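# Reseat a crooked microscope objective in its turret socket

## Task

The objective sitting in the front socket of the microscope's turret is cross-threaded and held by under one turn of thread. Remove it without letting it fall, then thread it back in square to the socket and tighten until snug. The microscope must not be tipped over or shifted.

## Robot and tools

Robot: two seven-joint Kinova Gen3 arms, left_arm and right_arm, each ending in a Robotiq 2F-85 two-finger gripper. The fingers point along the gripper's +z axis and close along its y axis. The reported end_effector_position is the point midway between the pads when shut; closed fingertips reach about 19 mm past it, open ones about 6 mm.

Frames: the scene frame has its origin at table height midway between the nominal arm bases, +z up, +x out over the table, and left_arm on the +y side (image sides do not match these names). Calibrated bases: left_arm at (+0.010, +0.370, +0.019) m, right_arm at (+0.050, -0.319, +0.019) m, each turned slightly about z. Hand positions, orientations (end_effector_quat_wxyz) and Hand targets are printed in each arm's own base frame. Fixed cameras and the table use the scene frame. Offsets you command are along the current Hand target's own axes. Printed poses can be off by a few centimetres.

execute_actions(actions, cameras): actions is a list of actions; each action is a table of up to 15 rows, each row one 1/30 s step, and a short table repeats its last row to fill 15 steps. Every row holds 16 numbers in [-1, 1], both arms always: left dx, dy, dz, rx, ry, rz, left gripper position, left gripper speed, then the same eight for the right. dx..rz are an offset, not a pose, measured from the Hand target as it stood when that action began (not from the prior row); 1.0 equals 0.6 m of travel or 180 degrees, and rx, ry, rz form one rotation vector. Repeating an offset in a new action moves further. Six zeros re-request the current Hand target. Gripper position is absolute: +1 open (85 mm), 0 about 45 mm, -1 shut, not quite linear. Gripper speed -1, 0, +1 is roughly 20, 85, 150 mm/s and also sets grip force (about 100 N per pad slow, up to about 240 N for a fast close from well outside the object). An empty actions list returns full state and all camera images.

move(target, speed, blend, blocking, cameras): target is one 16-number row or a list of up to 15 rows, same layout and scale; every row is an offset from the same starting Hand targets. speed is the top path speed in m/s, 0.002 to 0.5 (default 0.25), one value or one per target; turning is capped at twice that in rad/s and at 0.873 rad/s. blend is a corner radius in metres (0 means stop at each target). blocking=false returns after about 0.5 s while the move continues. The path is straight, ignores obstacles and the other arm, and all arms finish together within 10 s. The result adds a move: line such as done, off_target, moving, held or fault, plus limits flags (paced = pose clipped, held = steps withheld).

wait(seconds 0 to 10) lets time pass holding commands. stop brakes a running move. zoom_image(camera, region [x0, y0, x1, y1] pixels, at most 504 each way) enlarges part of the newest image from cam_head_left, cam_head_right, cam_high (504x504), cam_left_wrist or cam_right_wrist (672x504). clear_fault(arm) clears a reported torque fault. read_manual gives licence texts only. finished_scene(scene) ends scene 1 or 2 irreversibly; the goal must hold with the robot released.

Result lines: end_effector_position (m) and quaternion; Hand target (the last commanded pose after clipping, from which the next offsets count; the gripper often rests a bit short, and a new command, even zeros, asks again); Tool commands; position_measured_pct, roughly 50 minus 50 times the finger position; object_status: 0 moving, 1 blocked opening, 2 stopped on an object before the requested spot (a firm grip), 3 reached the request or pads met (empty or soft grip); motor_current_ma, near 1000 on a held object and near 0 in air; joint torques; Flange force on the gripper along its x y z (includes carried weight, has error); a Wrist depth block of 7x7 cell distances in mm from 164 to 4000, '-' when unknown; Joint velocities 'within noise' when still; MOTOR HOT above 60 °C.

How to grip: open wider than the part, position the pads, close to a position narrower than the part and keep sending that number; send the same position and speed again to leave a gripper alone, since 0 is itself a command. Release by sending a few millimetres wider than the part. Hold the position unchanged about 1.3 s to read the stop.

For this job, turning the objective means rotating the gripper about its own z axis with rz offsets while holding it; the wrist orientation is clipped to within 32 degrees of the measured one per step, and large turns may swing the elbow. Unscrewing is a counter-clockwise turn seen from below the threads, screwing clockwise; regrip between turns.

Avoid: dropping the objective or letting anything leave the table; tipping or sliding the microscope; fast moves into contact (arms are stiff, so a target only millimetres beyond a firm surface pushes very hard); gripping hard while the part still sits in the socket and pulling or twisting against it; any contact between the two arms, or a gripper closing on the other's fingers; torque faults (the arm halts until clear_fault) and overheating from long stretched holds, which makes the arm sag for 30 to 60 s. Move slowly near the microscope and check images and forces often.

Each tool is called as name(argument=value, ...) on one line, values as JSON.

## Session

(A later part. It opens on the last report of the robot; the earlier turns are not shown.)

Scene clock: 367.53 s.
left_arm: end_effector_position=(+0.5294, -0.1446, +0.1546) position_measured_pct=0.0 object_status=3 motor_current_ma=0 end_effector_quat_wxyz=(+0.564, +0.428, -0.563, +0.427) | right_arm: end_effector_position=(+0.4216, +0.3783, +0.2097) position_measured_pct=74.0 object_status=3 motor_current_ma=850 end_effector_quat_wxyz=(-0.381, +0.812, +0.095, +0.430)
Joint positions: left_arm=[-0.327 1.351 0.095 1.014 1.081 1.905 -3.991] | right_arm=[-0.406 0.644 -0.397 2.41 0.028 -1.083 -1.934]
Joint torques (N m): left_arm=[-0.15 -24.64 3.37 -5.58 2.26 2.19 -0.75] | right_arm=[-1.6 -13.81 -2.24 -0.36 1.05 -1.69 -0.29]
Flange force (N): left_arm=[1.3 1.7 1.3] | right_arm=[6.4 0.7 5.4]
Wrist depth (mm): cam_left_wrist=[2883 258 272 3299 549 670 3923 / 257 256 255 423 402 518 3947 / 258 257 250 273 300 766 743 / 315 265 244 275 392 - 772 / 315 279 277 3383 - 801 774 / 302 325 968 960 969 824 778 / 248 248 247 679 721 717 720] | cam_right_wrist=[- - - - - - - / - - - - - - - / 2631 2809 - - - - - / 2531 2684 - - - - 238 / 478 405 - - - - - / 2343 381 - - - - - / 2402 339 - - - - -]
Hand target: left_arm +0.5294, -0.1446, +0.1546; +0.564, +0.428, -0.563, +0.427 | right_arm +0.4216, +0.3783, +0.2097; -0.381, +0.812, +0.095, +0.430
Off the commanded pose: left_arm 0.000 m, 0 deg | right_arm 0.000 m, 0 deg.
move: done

move(target=[[0,0,0,0,0,0,1,1,0.0003,0,-0.0002,0,0,0,-0.35,-1],[0,0,0,0,0,0,1,1,0.0001,-0.0040,0.0006,-0.0787,-0.0004,0.0015,-0.35,-1],[0,0,0,0,0,0,1,1,-0.0001,-0.0080,0.0023,-0.1574,-0.0008,0.0029,-0.35,-1],[0,0,0,0,0,0,1,1,-0.0003,-0.0117,0.0045,-0.2361,-0.0012,0.0044,-0.35,-1],[0,0,0,0,0,0,1,1,-0.0005,-0.0144,0.0080,-0.3149,-0.0017,0.0059,-0.35,-1],[0,0,0,0,0,0,1,1,-0.0006,-0.0163,0.0114,-0.3936,-0.0021,0.0073,-0.35,-1],[0,0,0,0,0,0,1,1,-0.0007,-0.0173,0.0151,-0.4723,-0.0025,0.0088,-0.35,-1],[0,0,0,0,0,0,1,1,-0.0007,-0.0173,0.0151,-0.4723,-0.0025,0.0088,-0.48,-1]], speed=0.2, blend=[0,0.002,0.002,0.002,0.002,0.002,0,0], cameras=["cam_left_wrist", "cam_right_wrist"])

zoom_image(camera="cam_right_wrist", region=[270, 420, 430, 500])

move(target=[[0,0,0,0,0,0,1,1,0,0.0036,0.0004,0.0787,0.0003,-0.002,-0.48,-1],[0,0,0,0,0,0,1,1,0.0002,0.0074,0.0019,0.1574,0.001,-0.0039,-0.48,-1],[0,0,0,0,0,0,1,1,0.0004,0.0111,0.0044,0.2361,0.0018,-0.0056,-0.48,-1],[0,0,0,0,0,0,1,1,0.0012,0.0139,0.0076,0.3149,0.0022,-0.007,-0.48,-1],[0,0,0,0,0,0,1,1,0.0018,0.0156,0.0116,0.3936,0.0024,-0.008,-0.48,-1],[0,0,0,0,0,0,1,1,0.0024,0.0165,0.0160,0.4723,0.0025,-0.0088,-0.48,-1]], speed=0.15, blend=[0.001,0.001,0.001,0.001,0.001,0], cameras=["cam_left_wrist"])

zoom_image(camera="cam_left_wrist", region=[295, 200, 355, 260])

zoom_image(camera="cam_left_wrist", region=[210, 230, 310, 330])

Scene clock: 377.00 s.
left_arm: end_effector_position=(+0.5294, -0.1446, +0.1546) position_measured_pct=0.0 object_status=3 motor_current_ma=0 end_effector_quat_wxyz=(+0.564, +0.428, -0.563, +0.427) | right_arm: end_effector_position=(+0.4220, +0.3919, +0.2118) position_measured_pct=73.6 object_status=0 motor_current_ma=800 end_effector_quat_wxyz=(+0.263, +0.859, -0.229, +0.374)
Joint positions: left_arm=[-0.327 1.351 0.095 1.014 1.081 1.905 -3.991] | right_arm=[-1.149 0.989 -0.105 0.983 -2.265 -1.736 -0.294]
Joint torques (N m): left_arm=[-0.15 -24.64 3.39 -5.56 2.27 2.19 -0.72] | right_arm=[1.87 -22.45 2.8 -4.51 2.09 -0.48 -0.17]
Flange force (N): left_arm=[1.3 1.8 1.3] | right_arm=[2.7 -9.5 -11.0]
Wrist depth (mm): cam_left_wrist=[2858 258 272 3418 - 203 196 / 258 256 255 3366 237 206 204 / 258 257 250 263 208 191 757 / 315 265 244 264 228 762 773 / 314 279 277 3349 - 802 776 / 302 325 968 968 964 821 778 / 248 248 248 679 721 720 718] | cam_right_wrist=[1493 236 - - - - - / 1605 - 182 - - - 3435 / 1991 - - - - - 3266 / 1797 - - - - - 786 / 451 - - - - - 658 / 394 - - - - 551 563 / 372 - - - - 485 514]
Hand target: left_arm +0.5294, -0.1446, +0.1546; +0.564, +0.428, -0.563, +0.427 | right_arm +0.4220, +0.3919, +0.2118; +0.263, +0.859, -0.229, +0.374
Off the commanded pose: left_arm 0.000 m, 0 deg | right_arm 0.000 m, 0 deg.
move: done
Images, in order (width x height): cam_left_wrist 672x504, cam_right_wrist 672x504.

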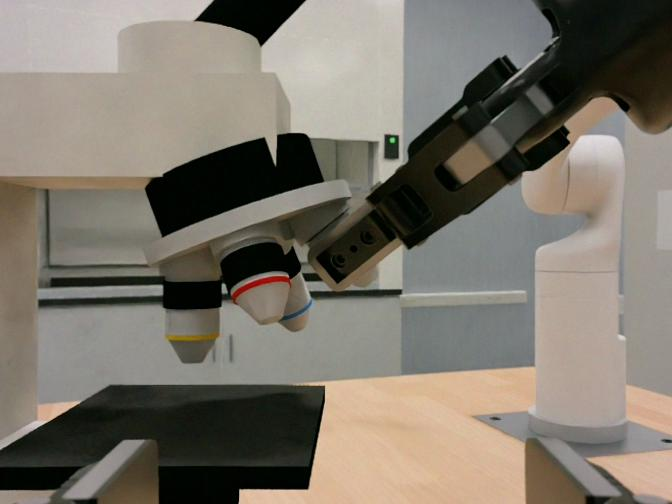

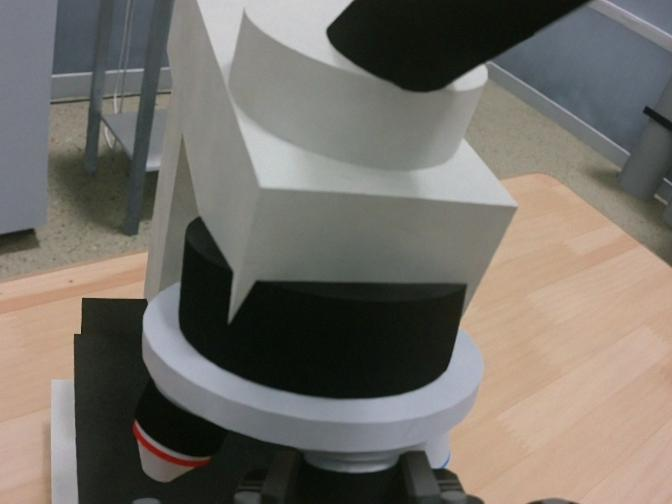

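Scaled by 3.150.

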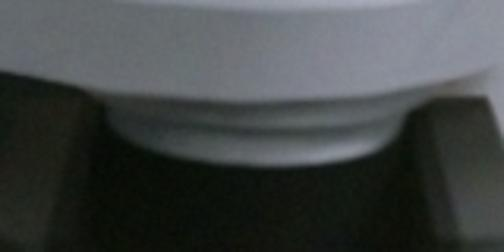

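Scene clock: 383.00 s.
left_arm: end_effector_position=(+0.5294, -0.1446, +0.1546) position_measured_pct=0.0 object_status=3 motor_current_ma=0 end_effector_quat_wxyz=(+0.564, +0.428, -0.563, +0.427) | right_arm: end_effector_position=(+0.4220, +0.3782, +0.2101) position_measured_pct=74.0 object_status=3 motor_current_ma=850 end_effector_quat_wxyz=(-0.381, +0.813, +0.095, +0.430)
Joint positions: left_arm=[-0.327 1.351 0.095 1.014 1.081 1.905 -3.991] | right_arm=[-0.439 0.635 -0.351 2.41 0.044 -1.083 -1.967]
Joint torques (N m): left_arm=[-0.16 -24.65 3.37 -5.61 2.25 2.22 -0.72] | right_arm=[-0.68 -15.19 -1.37 -2.27 0.29 -2.82 -0.37]
Flange force (N): left_arm=[1.3 2.0 1.5] | right_arm=[4.1 1.7 3.9]
Wrist depth (mm): cam_left_wrist=[2895 258 272 3315 549 670 3994 / 258 257 256 422 404 520 - / 258 257 251 272 301 765 744 / 315 265 243 275 392 - 777 / 314 279 278 3315 - 802 780 / 301 325 971 967 971 826 775 / 247 248 247 679 718 717 715] | cam_right_wrist=[- - - - - - - / - - - - - - - / 2570 2846 - - - - - / 2560 2674 - - - - 237 / 478 404 - - - - - / 2302 380 - - - - - / 2420 339 - - - - -]
Hand target: left_arm +0.5294, -0.1446, +0.1546; +0.564, +0.428, -0.563, +0.427 | right_arm +0.4220, +0.3782, +0.2101; -0.381, +0.812, +0.095, +0.430
Off the commanded pose: left_arm 0.000 m, 0 deg | right_arm 0.000 m, 0 deg.
move: done; blend cut to 0 m at target 1
Images, in order (width x height): cam_left_wrist 672x504.

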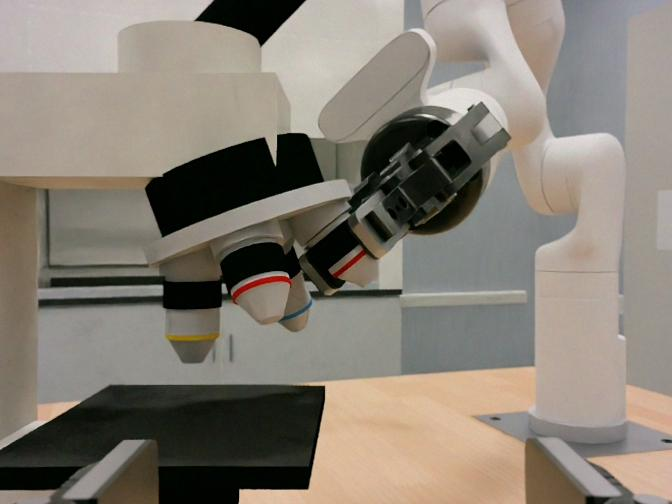

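Scaled by 8.400.

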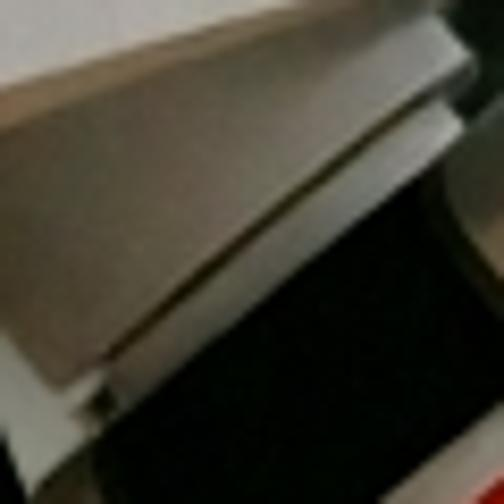

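Scaled by 5.040.

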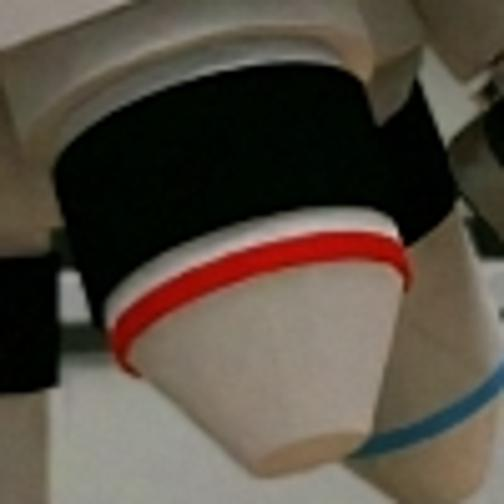

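move(target=[[0,0,0,0,0,0,1,1,0,0.0002,-0.0004,0,0,0,-0.35,-1],[0,0,0,0,0,0,1,1,-0.0002,-0.0040,0.0004,-0.0787,-0.0004,0.0015,-0.35,-1],[0,0,0,0,0,0,1,1,-0.0005,-0.0081,0.0022,-0.1574,-0.0008,0.0029,-0.35,-1],[0,0,0,0,0,0,1,1,-0.0009,-0.0119,0.0045,-0.2361,-0.0012,0.0044,-0.35,-1],[0,0,0,0,0,0,1,1,-0.0013,-0.0148,0.0080,-0.3149,-0.0017,0.0059,-0.35,-1],[0,0,0,0,0,0,1,1,-0.0015,-0.0168,0.0114,-0.3936,-0.0021,0.0073,-0.35,-1],[0,0,0,0,0,0,1,1,-0.0016,-0.0179,0.0151,-0.4723,-0.0025,0.0088,-0.35,-1],[0,0,0,0,0,0,1,1,-0.0016,-0.0179,0.0151,-0.4723,-0.0025,0.0088,-0.48,-1]], speed=0.2, blend=[0,0.002,0.002,0.002,0.002,0.002,0,0])

move(target=[[0,0,0,0,0,0,1,1,0,0.0036,0.0007,0.0787,0.0003,-0.002,-0.48,-1],[0,0,0,0,0,0,1,1,0.0002,0.0074,0.0023,0.1574,0.001,-0.0039,-0.48,-1],[0,0,0,0,0,0,1,1,0.0004,0.0112,0.0048,0.2361,0.0018,-0.0056,-0.48,-1],[0,0,0,0,0,0,1,1,0.0012,0.0142,0.0081,0.3149,0.0022,-0.007,-0.48,-1]], speed=0.15, blend=[0.0,0.001,0.001,0])

Scene clock: 389.83 s.
left_arm: end_effector_position=(+0.5294, -0.1446, +0.1546) position_measured_pct=0.0 object_status=3 motor_current_ma=0 end_effector_quat_wxyz=(+0.564, +0.428, -0.563, +0.427) | right_arm: end_effector_position=(+0.4219, +0.3921, +0.2121) position_measured_pct=73.6 object_status=0 motor_current_ma=800 end_effector_quat_wxyz=(+0.263, +0.859, -0.229, +0.374)
Joint positions: left_arm=[-0.327 1.351 0.095 1.014 1.081 1.905 -3.991] | right_arm=[-1.169 0.988 -0.057 0.983 -2.297 -1.719 -0.28]
Joint torques (N m): left_arm=[-0.15 -24.66 3.39 -5.66 2.26 2.21 -0.73] | right_arm=[1.86 -22.38 3.12 -4.65 2.16 -0.33 -0.15]
Flange force (N): left_arm=[1.4 2.1 1.5] | right_arm=[2.6 -8.9 -11.0]
Wrist depth (mm): cam_left_wrist=[2870 258 272 3315 - 204 196 / 258 256 255 3383 237 206 204 / 258 257 250 263 208 191 754 / 315 265 244 263 228 764 754 / 315 279 277 3349 - 800 777 / 301 325 971 962 962 821 780 / 248 248 247 680 721 718 719] | cam_right_wrist=[1490 237 - - - - - / 1602 - 182 - - - 3508 / 1979 - - - - - 3282 / 1802 - - - - - 790 / 454 - - - - - 664 / 394 - - - - 549 564 / 372 - - - - 485 513]
Hand target: left_arm +0.5294, -0.1446, +0.1546; +0.564, +0.428, -0.563, +0.427 | right_arm +0.4219, +0.3921, +0.2121; +0.263, +0.859, -0.229, +0.374
Off the commanded pose: left_arm 0.000 m, 0 deg | right_arm 0.000 m, 0 deg.
move: done

Scene clock: 394.30 s.
left_arm: end_effector_position=(+0.5294, -0.1446, +0.1546) position_measured_pct=0.0 object_status=3 motor_current_ma=0 end_effector_quat_wxyz=(+0.564, +0.428, -0.563, +0.427) | right_arm: end_effector_position=(+0.4199, +0.3825, +0.2122) position_measured_pct=74.0 object_status=3 motor_current_ma=850 end_effector_quat_wxyz=(-0.172, +0.882, -0.014, +0.438)
Joint positions: left_arm=[-0.327 1.351 0.095 1.014 1.081 1.905 -3.991] | right_arm=[-1.026 0.467 -0.092 2.168 -1.14 -0.705 -1.375]
Joint torques (N m): left_arm=[-0.16 -24.65 3.4 -5.59 2.25 2.21 -0.75] | right_arm=[-0.89 -14.99 0.44 -4.41 1.04 -1.65 -0.3]
Flange force (N): left_arm=[1.3 1.8 1.4] | right_arm=[3.9 -4.4 2.2]
Wrist depth (mm): cam_left_wrist=[2846 258 272 3332 374 333 356 / 258 257 256 3332 316 273 - / 258 257 250 270 277 349 747 / 314 265 244 274 - - 2402 / 314 279 277 3332 - 803 777 / 302 325 971 965 971 819 777 / 248 248 248 677 725 718 720] | cam_right_wrist=[- - - - - 181 222 / 2947 - - - - 194 2210 / 3055 3084 - - - - 273 / 3234 - - - - - 285 / 2652 629 - - - - 289 / 305 301 - - - - 234 / 291 519 - - - - -]
Hand target: left_arm +0.5294, -0.1446, +0.1546; +0.564, +0.428, -0.563, +0.427 | right_arm +0.4199, +0.3825, +0.2122; -0.172, +0.882, -0.014, +0.438
Off the commanded pose: left_arm 0.000 m, 0 deg | right_arm 0.000 m, 0 deg.
move: done

move(target=[[0,0,0,0,0,0,1,1,0.0005,0.0045,0.0004,0.0787,0.0001,-0.0006,-0.48,-1],[0,0,0,0,0,0,1,1,0.0010,0.0087,0.0022,0.1574,0.0003,-0.0012,-0.48,-1]], speed=0.12, blend=[0.001,0], cameras=["cam_left_wrist", "cam_right_wrist"])

zoom_image(camera="cam_left_wrist", region=[295, 200, 355, 260])

zoom_image(camera="cam_left_wrist", region=[210, 230, 310, 330])

Scene clock: 397.50 s.
left_arm: end_effector_position=(+0.5294, -0.1446, +0.1546) position_measured_pct=0.0 object_status=3 motor_current_ma=0 end_effector_quat_wxyz=(+0.564, +0.428, -0.563, +0.427) | right_arm: end_effector_position=(+0.4219, +0.3779, +0.2103) position_measured_pct=74.0 object_status=3 motor_current_ma=850 end_effector_quat_wxyz=(-0.382, +0.813, +0.095, +0.429)
Joint positions: left_arm=[-0.327 1.351 0.095 1.014 1.081 1.905 -3.991] | right_arm=[-0.469 0.628 -0.308 2.411 0.06 -1.082 -2]
Joint torques (N m): left_arm=[-0.16 -24.62 3.41 -5.61 2.27 2.24 -0.74] | right_arm=[-0.22 -14.91 -0.96 -1.89 0.1 -2.56 -0.4]
Flange force (N): left_arm=[1.4 2.0 1.5] | right_arm=[3.6 0.6 4.5]
Wrist depth (mm): cam_left_wrist=[2846 258 272 3315 548 662 3900 / 258 257 256 423 406 521 - / 258 257 250 272 300 768 742 / 315 265 244 276 394 - 779 / 315 279 277 3418 - 802 775 / 302 325 972 967 967 822 780 / 247 247 248 678 721 718 717] | cam_right_wrist=[- - - - - - - / - - - - - - - / 2600 2798 - - - - - / 2560 2729 - - - - 238 / 479 404 - - - - - / 2310 380 - - - - - / 2394 339 - - - - -]
Hand target: left_arm +0.5294, -0.1446, +0.1546; +0.564, +0.428, -0.563, +0.427 | right_arm +0.4220, +0.3779, +0.2103; -0.382, +0.813, +0.095, +0.429
Off the commanded pose: left_arm 0.000 m, 0 deg | right_arm 0.000 m, 0 deg.
move: done
Images, in order (width x height): cam_left_wrist 672x504, cam_right_wrist 672x504.

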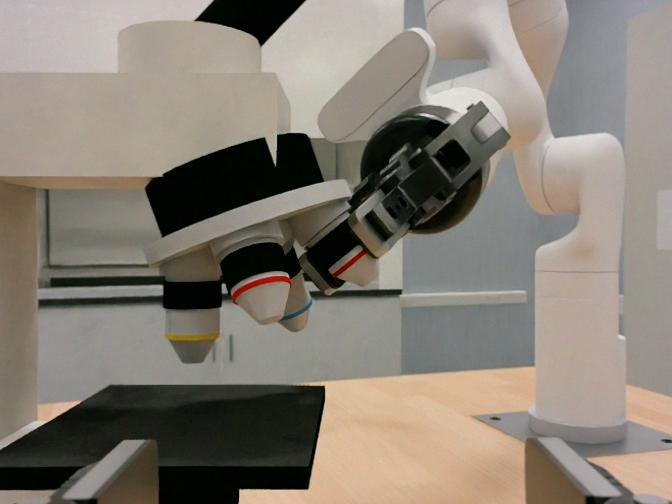

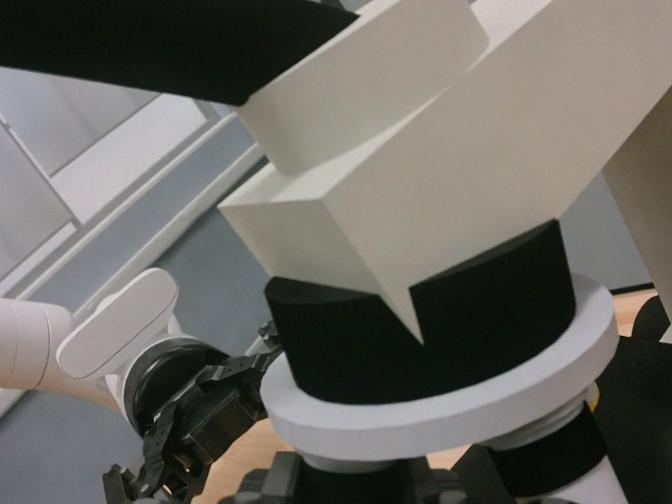

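Scaled by 8.400.

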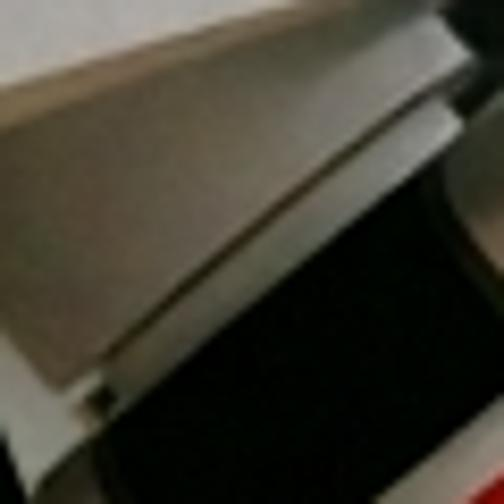

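Scaled by 5.040.

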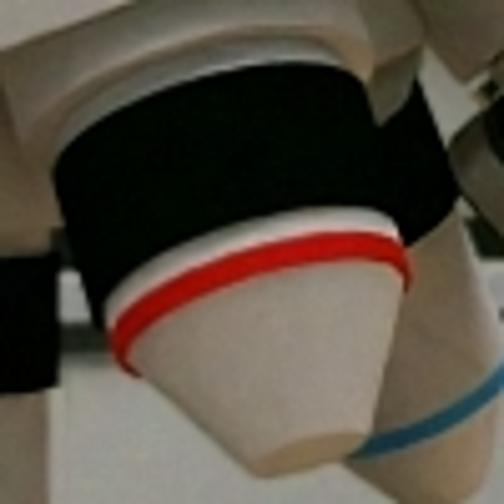

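move(target=[[0,0,0,0,0,0,1,1,0,0.0001,-0.0003,0,0,0,-0.35,-1],[0,0,0,0,0,0,1,1,-0.0002,-0.0040,0.0005,-0.0787,-0.0004,0.0015,-0.35,-1],[0,0,0,0,0,0,1,1,-0.0005,-0.0081,0.0022,-0.1574,-0.0008,0.0029,-0.35,-1],[0,0,0,0,0,0,1,1,-0.0009,-0.0120,0.0045,-0.2361,-0.0012,0.0044,-0.35,-1],[0,0,0,0,0,0,1,1,-0.0013,-0.0149,0.0080,-0.3149,-0.0017,0.0059,-0.35,-1],[0,0,0,0,0,0,1,1,-0.0016,-0.0169,0.0115,-0.3936,-0.0021,0.0073,-0.35,-1],[0,0,0,0,0,0,1,1,-0.0017,-0.0180,0.0155,-0.4723,-0.0025,0.0088,-0.35,-1],[0,0,0,0,0,0,1,1,-0.0017,-0.0180,0.0155,-0.4723,-0.0025,0.0088,-0.48,-1]], speed=0.2, blend=[0,0.002,0.002,0.002,0.002,0.002,0,0], cameras=["cam_left_wrist", "cam_right_wrist"])

zoom_image(camera="cam_left_wrist", region=[295, 200, 355, 260])

zoom_image(camera="cam_right_wrist", region=[300, 430, 400, 480])

move(target=[0,0,0,0,0,0,1,1,0,0.0036,0.0005,0.0787,0.0003,-0.002,-0.48,-1], speed=0.1)

Scene clock: 404.17 s.
left_arm: end_effector_position=(+0.5294, -0.1446, +0.1546) position_measured_pct=0.0 object_status=3 motor_current_ma=0 end_effector_quat_wxyz=(+0.564, +0.428, -0.563, +0.427) | right_arm: end_effector_position=(+0.4219, +0.3920, +0.2121) position_measured_pct=73.6 object_status=0 motor_current_ma=800 end_effector_quat_wxyz=(+0.263, +0.860, -0.229, +0.373)
Joint positions: left_arm=[-0.327 1.351 0.095 1.014 1.081 1.905 -3.991] | right_arm=[-1.188 0.987 -0.009 0.984 -2.332 -1.701 -0.263]
Joint torques (N m): left_arm=[-0.17 -24.63 3.34 -5.64 2.27 2.19 -0.7] | right_arm=[1.91 -22.46 3.45 -4.45 2.12 -0.61 -0.17]
Flange force (N): left_arm=[1.4 2.2 1.5] | right_arm=[2.6 -10.0 -10.9]
Wrist depth (mm): cam_left_wrist=[2870 259 272 3332 - 204 196 / 258 256 255 3282 232 206 204 / 258 257 250 263 209 191 757 / 315 265 244 263 228 763 755 / 315 278 277 3315 - 806 775 / 302 325 967 967 971 822 777 / 248 248 248 679 718 718 718] | cam_right_wrist=[1493 237 - - - - - / 1633 - 182 - - - 3508 / 2003 - - - - - 3299 / 1812 - - - - - 782 / 451 - - - - - 664 / 392 - - - - 550 567 / 373 - - - - 485 513]
Hand target: left_arm +0.5294, -0.1446, +0.1546; +0.564, +0.428, -0.563, +0.427 | right_arm +0.4219, +0.3920, +0.2121; +0.263, +0.860, -0.229, +0.373
Off the commanded pose: left_arm 0.000 m, 0 deg | right_arm 0.000 m, 0 deg.
move: done
Images, in order (width x height): cam_left_wrist 672x504, cam_right_wrist 672x504.

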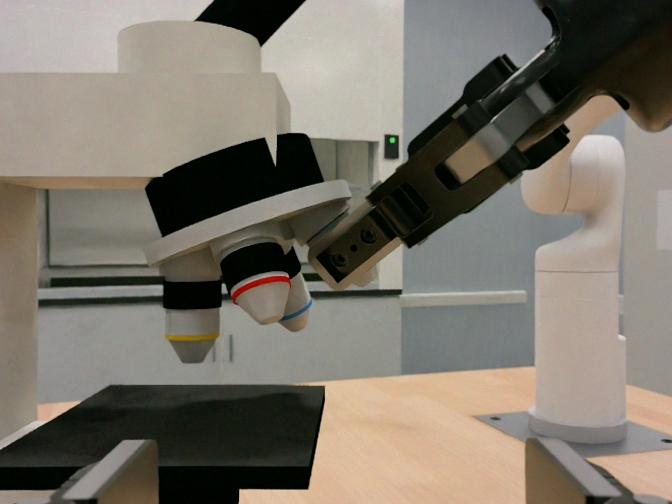

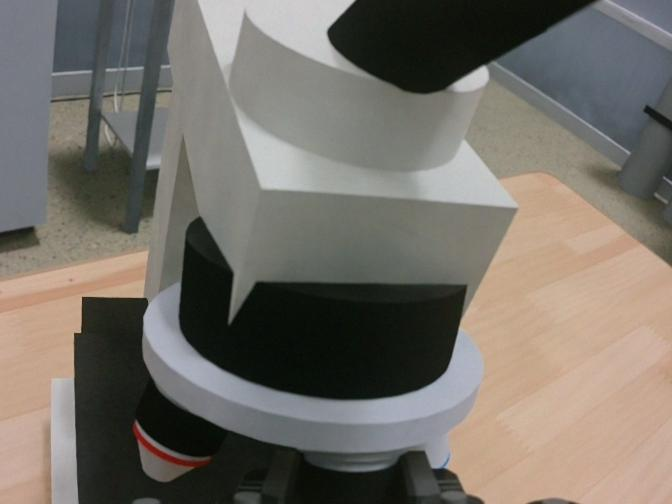

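Scaled by 8.400.

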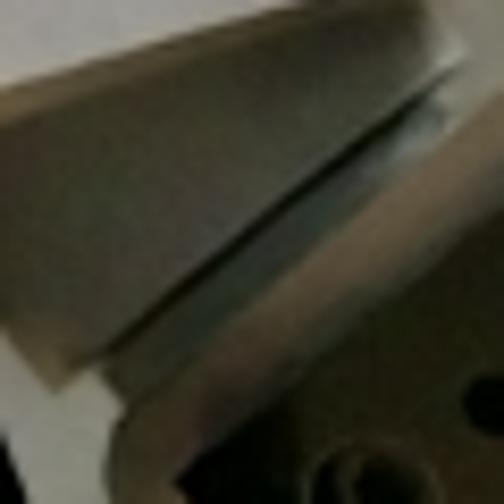

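Scaled by 5.040.

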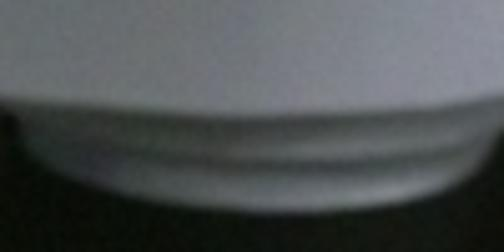

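Scene clock: 405.87 s.
left_arm: end_effector_position=(+0.5294, -0.1446, +0.1546) position_measured_pct=0.0 object_status=3 motor_current_ma=0 end_effector_quat_wxyz=(+0.564, +0.428, -0.563, +0.427) | right_arm: end_effector_position=(+0.4208, +0.3902, +0.2126) position_measured_pct=74.0 object_status=3 motor_current_ma=850 end_effector_quat_wxyz=(+0.156, +0.886, -0.178, +0.398)
Joint positions: left_arm=[-0.327 1.351 0.095 1.014 1.081 1.905 -3.991] | right_arm=[-1.193 0.793 -0.042 1.348 -2.238 -1.385 -0.412]
Joint torques (N m): left_arm=[-0.14 -24.67 3.36 -5.64 2.26 2.22 -0.73] | right_arm=[1.37 -19.94 2.86 -5.57 2.51 0.46 -0.19]
Flange force (N): left_arm=[1.3 2.1 1.5] | right_arm=[2.2 -5.0 -8.8]
Wrist depth (mm): cam_left_wrist=[2809 259 272 3366 - 243 224 / 257 256 255 3366 3400 209 243 / 258 257 250 265 236 218 748 / 314 265 244 267 259 806 755 / 315 279 277 3315 - 798 782 / 302 325 965 968 967 823 779 / 248 248 247 679 721 719 718] | cam_right_wrist=[1438 1497 - - - - - / 1546 1613 - - - - 3250 / 1621 - - - - - 2610 / 1792 - - - - - 647 / 479 488 - - - - 555 / 422 - - - - - 488 / 394 397 - - - 443 450]
Hand target: left_arm +0.5294, -0.1446, +0.1546; +0.564, +0.428, -0.563, +0.427 | right_arm +0.4208, +0.3902, +0.2126; +0.156, +0.886, -0.178, +0.398
Off the commanded pose: left_arm 0.000 m, 0 deg | right_arm 0.000 m, 0 deg.
move: done

move(target=[0,0,0,0,0,0,1,1,0.0002,0.0045,0.0001,0.0787,0.0004,-0.002,-0.48,-1], speed=0.1)

move(target=[0,0,0,0,0,0,1,1,0.0002,0.0043,0.0003,0.0787,0.0003,-0.0017,-0.48,-1], speed=0.1)

Scene clock: 407.77 s.
left_arm: end_effector_position=(+0.5294, -0.1446, +0.1546) position_measured_pct=0.0 object_status=3 motor_current_ma=0 end_effector_quat_wxyz=(+0.564, +0.428, -0.563, +0.427) | right_arm: end_effector_position=(+0.4197, +0.3878, +0.2130) position_measured_pct=74.0 object_status=3 motor_current_ma=850 end_effector_quat_wxyz=(+0.047, +0.899, -0.125, +0.417)
Joint positions: left_arm=[-0.327 1.351 0.095 1.014 1.081 1.905 -3.991] | right_arm=[-1.187 0.635 -0.049 1.659 -2.069 -1.083 -0.587]
Joint torques (N m): left_arm=[-0.17 -24.61 3.36 -5.61 2.22 2.19 -0.73] | right_arm=[-0.68 -18.98 1.41 -5.8 2.15 -0.44 -0.09]
Flange force (N): left_arm=[1.4 1.9 1.4] | right_arm=[2.5 -5.6 -1.6]
Wrist depth (mm): cam_left_wrist=[2883 258 272 3332 - 271 255 / 258 256 255 3299 297 230 270 / 258 257 251 268 260 241 746 / 314 265 243 268 - - 755 / 315 279 278 3366 - 799 779 / 301 326 962 968 969 823 779 / 248 248 248 677 715 720 721] | cam_right_wrist=[1473 - - - - - 2947 / 1556 1575 - - - - 2642 / 1662 - - - - - 2286 / 1802 - - - - - 562 / 523 510 - - - - 492 / 462 459 - - - - 443 / 428 426 - - - - 411]
Hand target: left_arm +0.5294, -0.1446, +0.1546; +0.564, +0.428, -0.563, +0.427 | right_arm +0.4197, +0.3878, +0.2130; +0.047, +0.899, -0.125, +0.417
Off the commanded pose: left_arm 0.000 m, 0 deg | right_arm 0.000 m, 0 deg.
move: done

Scene clock: 409.50 s.
left_arm: end_effector_position=(+0.5294, -0.1446, +0.1546) position_measured_pct=0.0 object_status=3 motor_current_ma=0 end_effector_quat_wxyz=(+0.564, +0.428, -0.563, +0.427) | right_arm: end_effector_position=(+0.4193, +0.3852, +0.2129) position_measured_pct=74.0 object_status=3 motor_current_ma=850 end_effector_quat_wxyz=(-0.063, +0.898, -0.070, +0.429)
Joint positions: left_arm=[-0.327 1.351 0.095 1.014 1.081 1.905 -3.991] | right_arm=[-1.173 0.519 -0.016 1.934 -1.751 -0.803 -0.871]
Joint torques (N m): left_arm=[-0.15 -24.66 3.37 -5.6 2.24 2.2 -0.71] | right_arm=[-2.09 -18.13 0.23 -5.81 1.86 -0.75 -0.1]
Flange force (N): left_arm=[1.3 1.9 1.4] | right_arm=[3.0 -5.4 4.1]
Wrist depth (mm): cam_left_wrist=[2821 259 272 3332 3453 299 294 / 258 257 255 3332 296 251 301 / 258 257 250 270 269 329 750 / 314 265 244 272 - - 761 / 314 279 277 3383 - 799 775 / 301 325 964 969 962 821 776 / 248 248 248 676 721 720 716] | cam_right_wrist=[- - - - - - 2590 / 1633 - - - - - 1985 / 1722 1745 - - - - 2021 / 1884 - - - - - 527 / 2059 568 - - - - 464 / 274 517 - - - - 410 / 472 459 - - - - 383]
Hand target: left_arm +0.5294, -0.1446, +0.1546; +0.564, +0.428, -0.563, +0.427 | right_arm +0.4193, +0.3852, +0.2129; -0.063, +0.898, -0.070, +0.429
Off the commanded pose: left_arm 0.000 m, 0 deg | right_arm 0.000 m, 0 deg.
move: done

move(target=[0,0,0,0,0,0,1,1,0.0005,0.0045,0.0005,0.0787,0.0002,-0.0013,-0.48,-1], speed=0.1)

move(target=[0,0,0,0,0,0,1,1,0.0004,0.0044,0.0006,0.0787,0.0002,-0.0009,-0.48,-1], speed=0.1)

move(target=[0,0,0,0,0,0,1,1,0.0003,0.0044,0.0006,0.0787,0,-0.0003,-0.48,-1], speed=0.1, cameras=["cam_left_wrist", "cam_right_wrist"])

zoom_image(camera="cam_left_wrist", region=[295, 200, 355, 260])

zoom_image(camera="cam_left_wrist", region=[210, 230, 310, 330])

Scene clock: 412.00 s.
left_arm: end_effector_position=(+0.5294, -0.1446, +0.1546) position_measured_pct=0.0 object_status=3 motor_current_ma=0 end_effector_quat_wxyz=(+0.564, +0.428, -0.563, +0.427) | right_arm: end_effector_position=(+0.4195, +0.3826, +0.2125) position_measured_pct=74.0 object_status=3 motor_current_ma=850 end_effector_quat_wxyz=(-0.173, +0.884, -0.015, +0.435)
Joint positions: left_arm=[-0.327 1.351 0.095 1.014 1.081 1.905 -3.991] | right_arm=[-1.067 0.461 -0.035 2.167 -1.138 -0.672 -1.386]
Joint torques (N m): left_arm=[-0.17 -24.63 3.41 -5.6 2.27 2.2 -0.74] | right_arm=[-2.36 -17.25 -0.57 -3.98 0.97 -1.79 -0.27]
Flange force (N): left_arm=[1.4 1.9 1.4] | right_arm=[3.6 -3.8 10.9]
Wrist depth (mm): cam_left_wrist=[2883 258 272 3282 371 333 356 / 258 257 256 3349 314 274 - / 258 257 250 270 278 349 748 / 315 265 243 274 - - 818 / 314 279 277 3366 - 804 776 / 302 325 961 962 967 824 774 / 247 248 248 680 721 718 720] | cam_right_wrist=[- - - - - 180 223 / 2947 - - - - 194 2210 / 3070 3070 - - - - 274 / 3084 - - - - - 468 / 2642 613 - - - - 290 / 305 304 - - - - 233 / 292 518 - - - - -]
Hand target: left_arm +0.5294, -0.1446, +0.1546; +0.564, +0.428, -0.563, +0.427 | right_arm +0.4195, +0.3825, +0.2125; -0.173, +0.884, -0.015, +0.435
Off the commanded pose: left_arm 0.000 m, 0 deg | right_arm 0.000 m, 0 deg.
move: done

Scene clock: 413.77 s.
left_arm: end_effector_position=(+0.5294, -0.1446, +0.1546) position_measured_pct=0.0 object_status=3 motor_current_ma=0 end_effector_quat_wxyz=(+0.564, +0.428, -0.563, +0.427) | right_arm: end_effector_position=(+0.4202, +0.3801, +0.2116) position_measured_pct=74.0 object_status=3 motor_current_ma=850 end_effector_quat_wxyz=(-0.280, +0.856, +0.040, +0.434)
Joint positions: left_arm=[-0.327 1.351 0.095 1.014 1.081 1.905 -3.991] | right_arm=[-0.776 0.494 -0.198 2.335 -0.467 -0.824 -1.84]
Joint torques (N m): left_arm=[-0.15 -24.67 3.38 -5.63 2.24 2.2 -0.73] | right_arm=[-1.6 -15.36 -1.12 -1.59 0.82 -2.05 -0.29]
Flange force (N): left_arm=[1.3 2.0 1.4] | right_arm=[5.4 -2.4 10.6]
Wrist depth (mm): cam_left_wrist=[2870 259 272 3282 382 433 470 / 258 257 255 425 359 300 2376 / 258 257 250 270 288 753 756 / 315 265 244 275 - - 2429 / 314 280 277 3383 - 801 774 / 302 325 967 967 969 826 778 / 247 248 248 679 720 715 716] | cam_right_wrist=[- - - - - 167 182 / - - - - - - 184 / 2858 3234 - - - - 223 / 2821 3142 - - - - 246 / 369 3098 - - - - 254 / 354 333 - - - - 223 / 329 322 - - - - -]
Hand target: left_arm +0.5294, -0.1446, +0.1546; +0.564, +0.428, -0.563, +0.427 | right_arm +0.4202, +0.3801, +0.2116; -0.280, +0.856, +0.040, +0.434
Off the commanded pose: left_arm 0.000 m, 0 deg | right_arm 0.000 m, 0 deg.
move: done

Scene clock: 415.50 s.
left_arm: end_effector_position=(+0.5294, -0.1446, +0.1546) position_measured_pct=0.0 object_status=3 motor_current_ma=0 end_effector_quat_wxyz=(+0.564, +0.428, -0.563, +0.427) | right_arm: end_effector_position=(+0.4214, +0.3780, +0.2104) position_measured_pct=74.0 object_status=3 motor_current_ma=850 end_effector_quat_wxyz=(-0.383, +0.814, +0.093, +0.426)
Joint positions: left_arm=[-0.327 1.351 0.095 1.014 1.081 1.905 -3.991] | right_arm=[-0.492 0.619 -0.275 2.41 0.073 -1.074 -2.03]
Joint torques (N m): left_arm=[-0.18 -24.65 3.41 -5.6 2.24 2.22 -0.72] | right_arm=[-1.46 -15.3 -2.26 -0.59 1.11 -2.49 -0.61]
Flange force (N): left_arm=[1.3 1.9 1.4] | right_arm=[4.4 1.4 8.6]
Wrist depth (mm): cam_left_wrist=[2858 258 272 3250 547 668 2502 / 257 256 255 422 406 522 - / 258 257 250 272 301 764 746 / 314 265 243 275 - - 785 / 314 279 277 3366 - 799 777 / 301 324 972 972 965 826 777 / 248 247 248 677 721 721 716] | cam_right_wrist=[- - - - - - - / - - - - - - - / 2600 2798 - - - - 224 / 2511 2751 - - - - 238 / 479 403 - - - - - / 2278 381 352 - - - - / 2394 339 - - - - -]
Hand target: left_arm +0.5294, -0.1446, +0.1546; +0.564, +0.428, -0.563, +0.427 | right_arm +0.4214, +0.3780, +0.2104; -0.383, +0.814, +0.093, +0.426
Off the commanded pose: left_arm 0.000 m, 0 deg | right_arm 0.000 m, 0 deg.
move: done
Images, in order (width x height): cam_left_wrist 672x504, cam_right_wrist 672x504.

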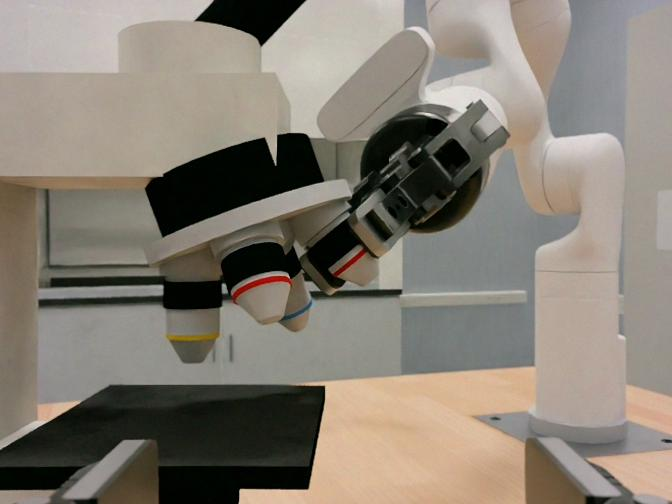

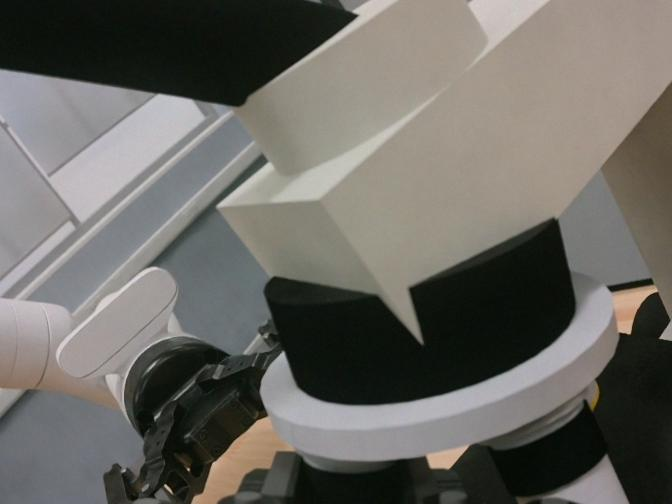

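Scaled by 8.400.

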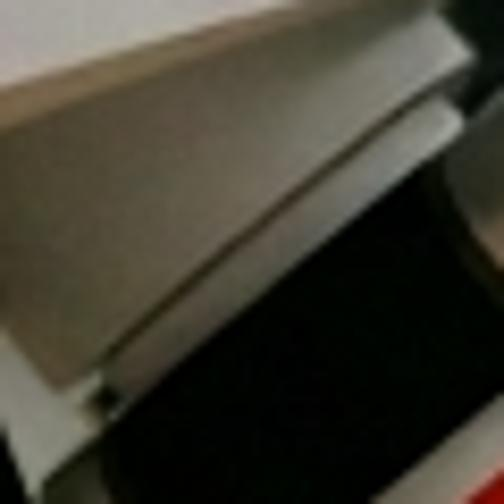

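Scaled by 5.040.

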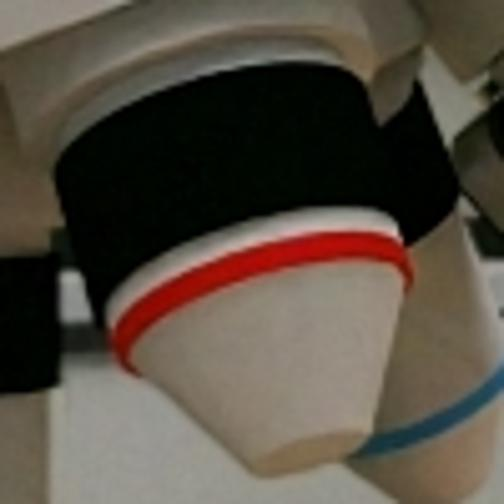

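move(target=[[0,0,0,0,0,0,1,1,0,0,0,0,0,0,-0.35,-1],[0,0,0,0,0,0,1,1,-0.0001,-0.0040,0.0007,-0.0787,0,0.0013,-0.35,-1],[0,0,0,0,0,0,1,1,-0.0004,-0.0079,0.0024,-0.1574,0.0001,0.0027,-0.35,-1],[0,0,0,0,0,0,1,1,-0.0008,-0.0117,0.0047,-0.2361,0.0001,0.0040,-0.35,-1],[0,0,0,0,0,0,1,1,-0.0011,-0.0145,0.0083,-0.3148,0.0002,0.0053,-0.35,-1]], speed=0.2, blend=[0,0.002,0.002,0.002,0])

move(target=[0,0,0,0,0,0,1,1,-0.0002,-0.0042,0.0006,-0.0787,0.0002,0.0010,-0.35,-1], speed=0.15)

Scene clock: 420.53 s.
left_arm: end_effector_position=(+0.5294, -0.1446, +0.1546) position_measured_pct=0.0 object_status=3 motor_current_ma=0 end_effector_quat_wxyz=(+0.564, +0.428, -0.563, +0.427) | right_arm: end_effector_position=(+0.4200, +0.3877, +0.2129) position_measured_pct=67.5 object_status=3 motor_current_ma=0 end_effector_quat_wxyz=(+0.046, +0.899, -0.126, +0.416)
Joint positions: left_arm=[-0.327 1.351 0.095 1.014 1.081 1.905 -3.991] | right_arm=[-1.216 0.635 -0.002 1.661 -2.09 -1.061 -0.578]
Joint torques (N m): left_arm=[-0.14 -24.67 3.37 -5.59 2.23 2.19 -0.73] | right_arm=[-0.06 -19.31 2.31 -4.39 1.52 -1.24 -0.13]
Flange force (N): left_arm=[1.3 1.7 1.3] | right_arm=[2.4 -10.4 -0.2]
Wrist depth (mm): cam_left_wrist=[2846 258 272 3266 - 271 255 / 258 257 255 3366 267 229 269 / 258 257 250 266 258 239 748 / 315 265 243 265 - - 753 / 314 279 277 3383 - 801 776 / 302 325 965 969 969 823 776 / 248 248 247 678 720 715 717] | cam_right_wrist=[1470 - - - - - 2934 / 1553 1594 - - - - 2600 / 1649 1691 - - - - 2240 / 1807 - - - - - 559 / 525 509 - - - - 491 / 463 460 - - - - 442 / 429 426 - - - - 412]
Hand target: left_arm +0.5294, -0.1446, +0.1546; +0.564, +0.428, -0.563, +0.427 | right_arm +0.4200, +0.3877, +0.2129; +0.046, +0.899, -0.126, +0.416
Off the commanded pose: left_arm 0.000 m, 0 deg | right_arm 0.000 m, 0 deg.
move: done

Scene clock: 421.87 s.
left_arm: end_effector_position=(+0.5294, -0.1446, +0.1546) position_measured_pct=0.0 object_status=3 motor_current_ma=0 end_effector_quat_wxyz=(+0.564, +0.428, -0.563, +0.427) | right_arm: end_effector_position=(+0.4208, +0.3900, +0.2127) position_measured_pct=67.5 object_status=3 motor_current_ma=0 end_effector_quat_wxyz=(+0.156, +0.886, -0.178, +0.398)
Joint positions: left_arm=[-0.327 1.351 0.095 1.014 1.081 1.905 -3.991] | right_arm=[-1.217 0.792 0.001 1.35 -2.262 -1.366 -0.4]
Joint torques (N m): left_arm=[-0.12 -24.68 3.4 -5.61 2.25 2.18 -0.74] | right_arm=[-0.1 -21.86 2.63 -4.6 1.72 -1.22 -0.25]
Flange force (N): left_arm=[1.3 1.9 1.3] | right_arm=[2.6 -11.7 -2.9]
Wrist depth (mm): cam_left_wrist=[2846 259 272 3282 - 235 224 / 257 256 256 3383 3435 208 240 / 258 257 250 262 232 215 759 / 315 266 244 264 256 798 754 / 314 279 277 3349 - 802 777 / 302 325 969 969 964 824 778 / 248 248 248 679 722 716 721] | cam_right_wrist=[1429 1510 - - - - - / 1521 1602 - - - - 3315 / 1633 - - - - - 2652 / 1778 - - - - - 642 / 477 480 - - - - 554 / 424 - - - - - 489 / 394 397 - - - 444 450]
Hand target: left_arm +0.5294, -0.1446, +0.1546; +0.564, +0.428, -0.563, +0.427 | right_arm +0.4208, +0.3900, +0.2127; +0.156, +0.886, -0.178, +0.398
Off the commanded pose: left_arm 0.000 m, 0 deg | right_arm 0.000 m, 0 deg.
move: done

move(target=[0,0,0,0,0,0,1,1,-0.0001,-0.0039,0.0007,-0.0787,0.0001,0.0014,-0.35,-1], speed=0.15)

Scene clock: 423.83 s.
left_arm: end_effector_position=(+0.5294, -0.1446, +0.1546) position_measured_pct=0.0 object_status=3 motor_current_ma=0 end_effector_quat_wxyz=(+0.564, +0.428, -0.563, +0.427) | right_arm: end_effector_position=(+0.4221, +0.3920, +0.2120) position_measured_pct=67.5 object_status=3 motor_current_ma=0 end_effector_quat_wxyz=(+0.263, +0.860, -0.228, +0.373)
Joint positions: left_arm=[-0.327 1.351 0.095 1.014 1.081 1.905 -3.991] | right_arm=[-1.205 0.988 0.034 0.986 -2.358 -1.686 -0.25]
Joint torques (N m): left_arm=[-0.13 -24.64 3.4 -5.58 2.26 2.21 -0.73] | right_arm=[-0.11 -24.18 3.08 -4.57 1.84 -1.44 -0.2]
Flange force (N): left_arm=[1.3 1.8 1.3] | right_arm=[3.0 -14.1 -6.7]
Wrist depth (mm): cam_left_wrist=[2821 258 272 3366 - 203 196 / 258 256 256 3299 235 206 204 / 258 257 251 263 207 191 2420 / 315 265 244 261 226 767 754 / 314 280 278 3266 - 799 781 / 301 325 967 969 962 824 782 / 248 248 247 679 720 717 718] | cam_right_wrist=[1510 238 - - - - - / 1621 236 183 - - - 3383 / 1749 - - - - - 3299 / 1807 - - - - - 789 / 452 - - - - - 661 / 393 - - - - 552 566 / 372 - - - - 492 513]
Hand target: left_arm +0.5294, -0.1446, +0.1546; +0.564, +0.428, -0.563, +0.427 | right_arm +0.4221, +0.3920, +0.2120; +0.263, +0.860, -0.228, +0.373
Off the commanded pose: left_arm 0.000 m, 0 deg | right_arm 0.000 m, 0 deg.
move: done

move(target=[0,0,0,0,0,0,1,1,0,0,0,0,0,0,-0.48,-1], cameras=["cam_left_wrist","cam_right_wrist"])

zoom_image(camera="cam_left_wrist", region=[295, 200, 355, 260])

Scene clock: 425.73 s.
left_arm: end_effector_position=(+0.5294, -0.1446, +0.1546) position_measured_pct=0.0 object_status=3 motor_current_ma=0 end_effector_quat_wxyz=(+0.564, +0.428, -0.563, +0.427) | right_arm: end_effector_position=(+0.4221, +0.3920, +0.2120) position_measured_pct=73.6 object_status=0 motor_current_ma=800 end_effector_quat_wxyz=(+0.263, +0.860, -0.228, +0.373)
Joint positions: left_arm=[-0.327 1.351 0.095 1.014 1.081 1.905 -3.991] | right_arm=[-1.205 0.988 0.034 0.986 -2.358 -1.686 -0.25]
Joint torques (N m): left_arm=[-0.13 -24.59 3.35 -5.57 2.24 2.19 -0.74] | right_arm=[1.87 -22.27 3.68 -4.62 2.07 -0.34 -0.17]
Flange force (N): left_arm=[1.4 1.8 1.3] | right_arm=[2.7 -9.0 -10.9]
Wrist depth (mm): cam_left_wrist=[2833 258 272 3332 - 204 196 / 258 256 256 3315 236 206 204 / 258 257 250 264 208 191 756 / 315 265 244 262 228 766 759 / 315 279 277 3349 - 805 777 / 301 325 967 964 968 821 777 / 248 248 247 679 721 718 718] | cam_right_wrist=[1493 237 - - - - - / 1605 - 183 - - - 3490 / 1731 - - - - - 3418 / 1822 - - - - - 793 / 452 - - - - - 661 / 393 - - - - 552 565 / 373 - - - - 486 512]
Hand target: left_arm +0.5294, -0.1446, +0.1546; +0.564, +0.428, -0.563, +0.427 | right_arm +0.4221, +0.3920, +0.2120; +0.263, +0.860, -0.228, +0.373
Off the commanded pose: left_arm 0.000 m, 0 deg | right_arm 0.000 m, 0 deg.
move: done
Images, in order (width x height): cam_left_wrist 672x504, cam_right_wrist 672x504.

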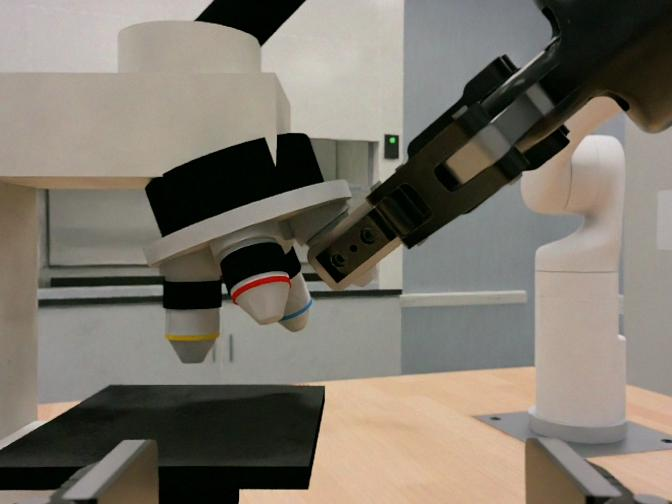

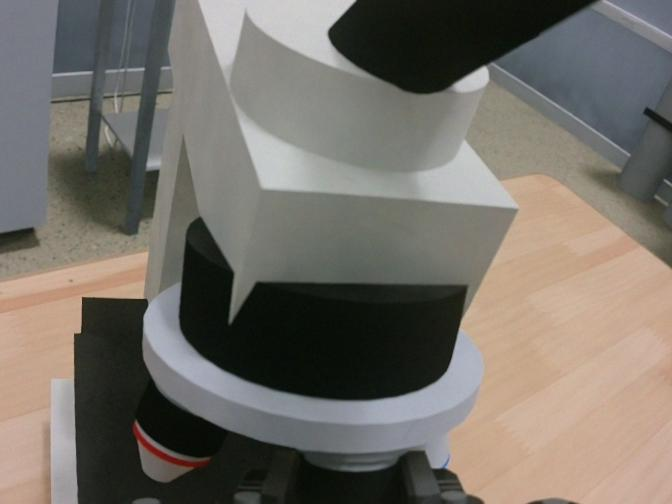

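Scaled by 8.400.

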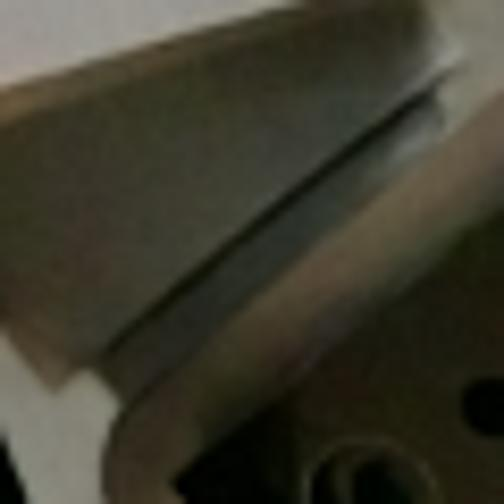

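move(target=[[0,0,0,0,0,0,1,1,0,0.0036,0.0007,0.0787,0.0003,-0.002,-0.48,-1],[0,0,0,0,0,0,1,1,0.0001,0.0074,0.0023,0.1574,0.001,-0.0039,-0.48,-1]], speed=0.12, blend=0.001, cameras=["cam_left_wrist"])

zoom_image(camera="cam_left_wrist", region=[295, 200, 355, 260])

Scene clock: 429.07 s.
left_arm: end_effector_position=(+0.5294, -0.1446, +0.1546) position_measured_pct=0.0 object_status=3 motor_current_ma=0 end_effector_quat_wxyz=(+0.564, +0.428, -0.563, +0.427) | right_arm: end_effector_position=(+0.4202, +0.3877, +0.2125) position_measured_pct=74.0 object_status=3 motor_current_ma=850 end_effector_quat_wxyz=(+0.048, +0.899, -0.124, +0.418)
Joint positions: left_arm=[-0.327 1.351 0.095 1.014 1.081 1.905 -3.991] | right_arm=[-1.22 0.637 0.002 1.661 -2.089 -1.06 -0.575]
Joint torques (N m): left_arm=[-0.14 -24.62 3.35 -5.63 2.24 2.19 -0.71] | right_arm=[0.67 -16.95 2.22 -6.01 2.37 0.57 -0.16]
Flange force (N): left_arm=[1.4 2.1 1.5] | right_arm=[3.1 -3.2 -8.1]
Wrist depth (mm): cam_left_wrist=[2833 258 271 3332 - 271 256 / 258 256 255 3299 3418 230 269 / 258 257 250 268 259 241 748 / 314 265 243 268 - - 759 / 315 278 277 3332 - 800 777 / 302 325 967 965 971 822 775 / 248 248 248 679 720 718 715] | cam_right_wrist=[1457 - - - - - 2947 / 1556 1590 - - - - 2663 / 1670 1696 - - - - 2255 / 1802 - - - - - 563 / 524 510 - - - - 493 / 464 460 - - - - 445 / 429 426 - - - - 413]
Hand target: left_arm +0.5294, -0.1446, +0.1546; +0.564, +0.428, -0.563, +0.427 | right_arm +0.4202, +0.3877, +0.2125; +0.048, +0.899, -0.124, +0.418
Off the commanded pose: left_arm 0.000 m, 0 deg | right_arm 0.000 m, 0 deg.
move: done; blend cut to 0 m at target 1
Images, in order (width x height): cam_left_wrist 672x504.

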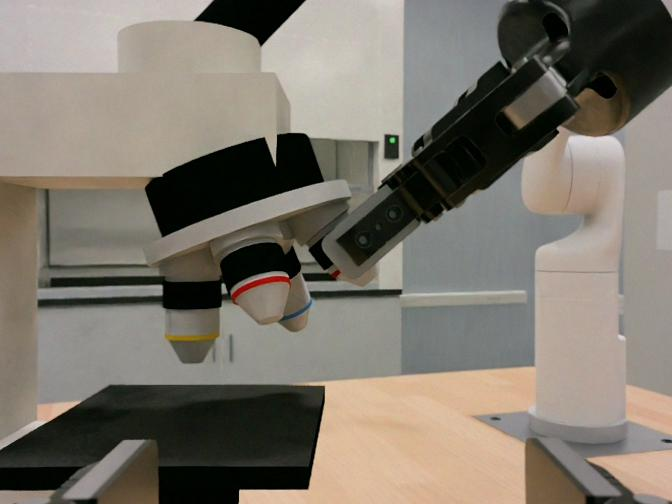

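Scaled by 8.400.

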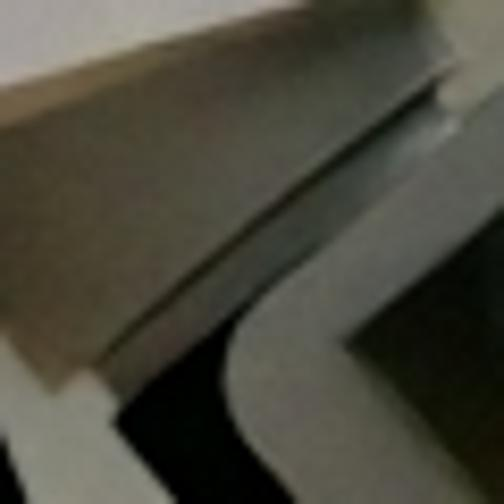

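move(target=[0,0,0,0,0,0,1,1,0,0.0007,-0.0007,0,0,0,-0.48,-1], speed=0.05)

Scene clock: 430.20 s.
left_arm: end_effector_position=(+0.5294, -0.1446, +0.1546) position_measured_pct=0.0 object_status=3 motor_current_ma=0 end_effector_quat_wxyz=(+0.564, +0.428, -0.563, +0.427) | right_arm: end_effector_position=(+0.4198, +0.3874, +0.2128) position_measured_pct=74.0 object_status=3 motor_current_ma=850 end_effector_quat_wxyz=(+0.048, +0.899, -0.124, +0.418)
Joint positions: left_arm=[-0.327 1.351 0.095 1.014 1.081 1.905 -3.991] | right_arm=[-1.22 0.636 0.002 1.663 -2.089 -1.06 -0.576]
Joint torques (N m): left_arm=[-0.15 -24.62 3.41 -5.62 2.24 2.2 -0.72] | right_arm=[-0.44 -18.91 1.9 -4.65 1.51 -0.95 -0.17]
Flange force (N): left_arm=[1.4 2.0 1.5] | right_arm=[3.2 -8.9 -0.5]
Wrist depth (mm): cam_left_wrist=[2833 259 272 3299 - 271 256 / 257 256 256 3282 297 230 269 / 258 257 250 268 259 241 750 / 314 265 244 268 - - 759 / 314 279 277 3299 - 804 778 / 302 325 971 965 961 823 780 / 248 248 248 679 725 719 718] | cam_right_wrist=[1460 - - - - - 2921 / 1538 1586 - - - - 2652 / 1649 1679 - - - - 2255 / 1787 - - - - - 566 / 525 511 - - - - 494 / 465 461 - - - - 443 / 428 426 - - - - 413]
Hand target: left_arm +0.5294, -0.1446, +0.1546; +0.564, +0.428, -0.563, +0.427 | right_arm +0.4198, +0.3874, +0.2128; +0.048, +0.899, -0.124, +0.418
Off the commanded pose: left_arm 0.000 m, 0 deg | right_arm 0.000 m, 0 deg.
move: done

move(target=[[0,0,0,0,0,0,1,1,0.0002,0.0045,0.0004,0.0787,0.0003,-0.0018,-0.48,-1],[0,0,0,0,0,0,1,1,0.0005,0.0087,0.0019,0.1574,0.0005,-0.0033,-0.48,-1]], speed=0.12, blend=0.001, cameras=["cam_left_wrist"])

zoom_image(camera="cam_left_wrist", region=[295, 200, 355, 260])

Scene clock: 433.20 s.
left_arm: end_effector_position=(+0.5294, -0.1446, +0.1546) position_measured_pct=0.0 object_status=3 motor_current_ma=0 end_effector_quat_wxyz=(+0.564, +0.428, -0.563, +0.427) | right_arm: end_effector_position=(+0.4195, +0.3821, +0.2122) position_measured_pct=74.0 object_status=3 motor_current_ma=850 end_effector_quat_wxyz=(-0.172, +0.883, -0.013, +0.436)
Joint positions: left_arm=[-0.327 1.351 0.095 1.014 1.081 1.905 -3.991] | right_arm=[-1.11 0.462 0.021 2.17 -1.124 -0.651 -1.406]
Joint torques (N m): left_arm=[-0.11 -24.66 3.39 -5.62 2.25 2.17 -0.73] | right_arm=[-2.2 -16.33 -0.24 -1.73 0.26 -1.31 -0.1]
Flange force (N): left_arm=[1.3 2.0 1.3] | right_arm=[4.9 -5.7 14.3]
Wrist depth (mm): cam_left_wrist=[2833 259 272 3299 373 335 356 / 258 257 256 3282 314 274 - / 259 257 250 270 280 350 753 / 314 265 244 275 - - 805 / 315 280 277 3349 - 803 781 / 302 325 972 967 965 826 780 / 248 248 248 678 721 717 718] | cam_right_wrist=[- - - - - 181 223 / 2973 - - - - 193 2225 / 3142 3070 - - - - 274 / 3172 - - - - - 470 / 2663 612 - - - - 291 / 304 305 - - - - 233 / 292 520 - - - - -]
Hand target: left_arm +0.5294, -0.1446, +0.1546; +0.564, +0.428, -0.563, +0.427 | right_arm +0.4195, +0.3821, +0.2122; -0.172, +0.883, -0.013, +0.436
Off the commanded pose: left_arm 0.000 m, 0 deg | right_arm 0.000 m, 0 deg.
move: done
Images, in order (width x height): cam_left_wrist 672x504.

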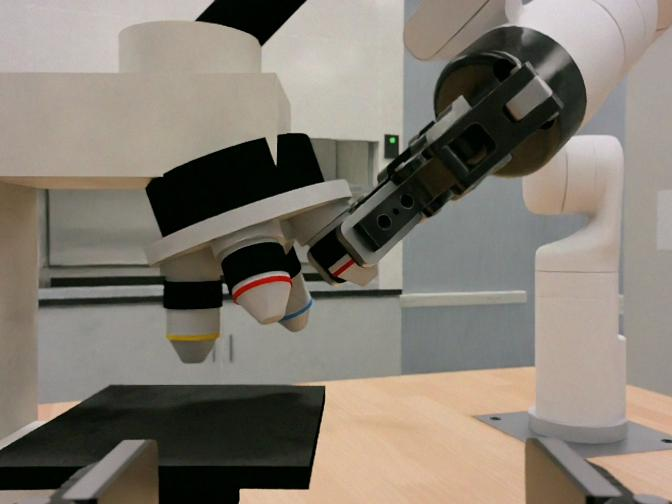

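Scaled by 8.400.

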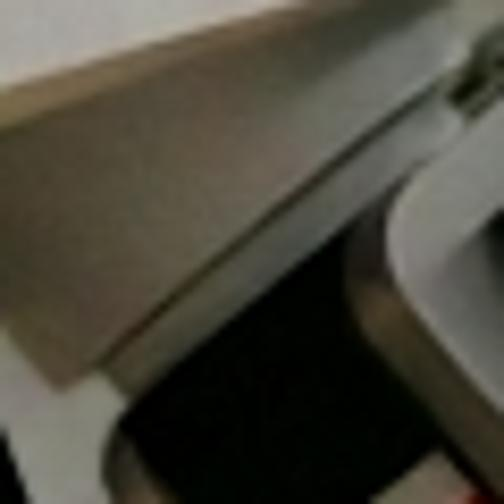

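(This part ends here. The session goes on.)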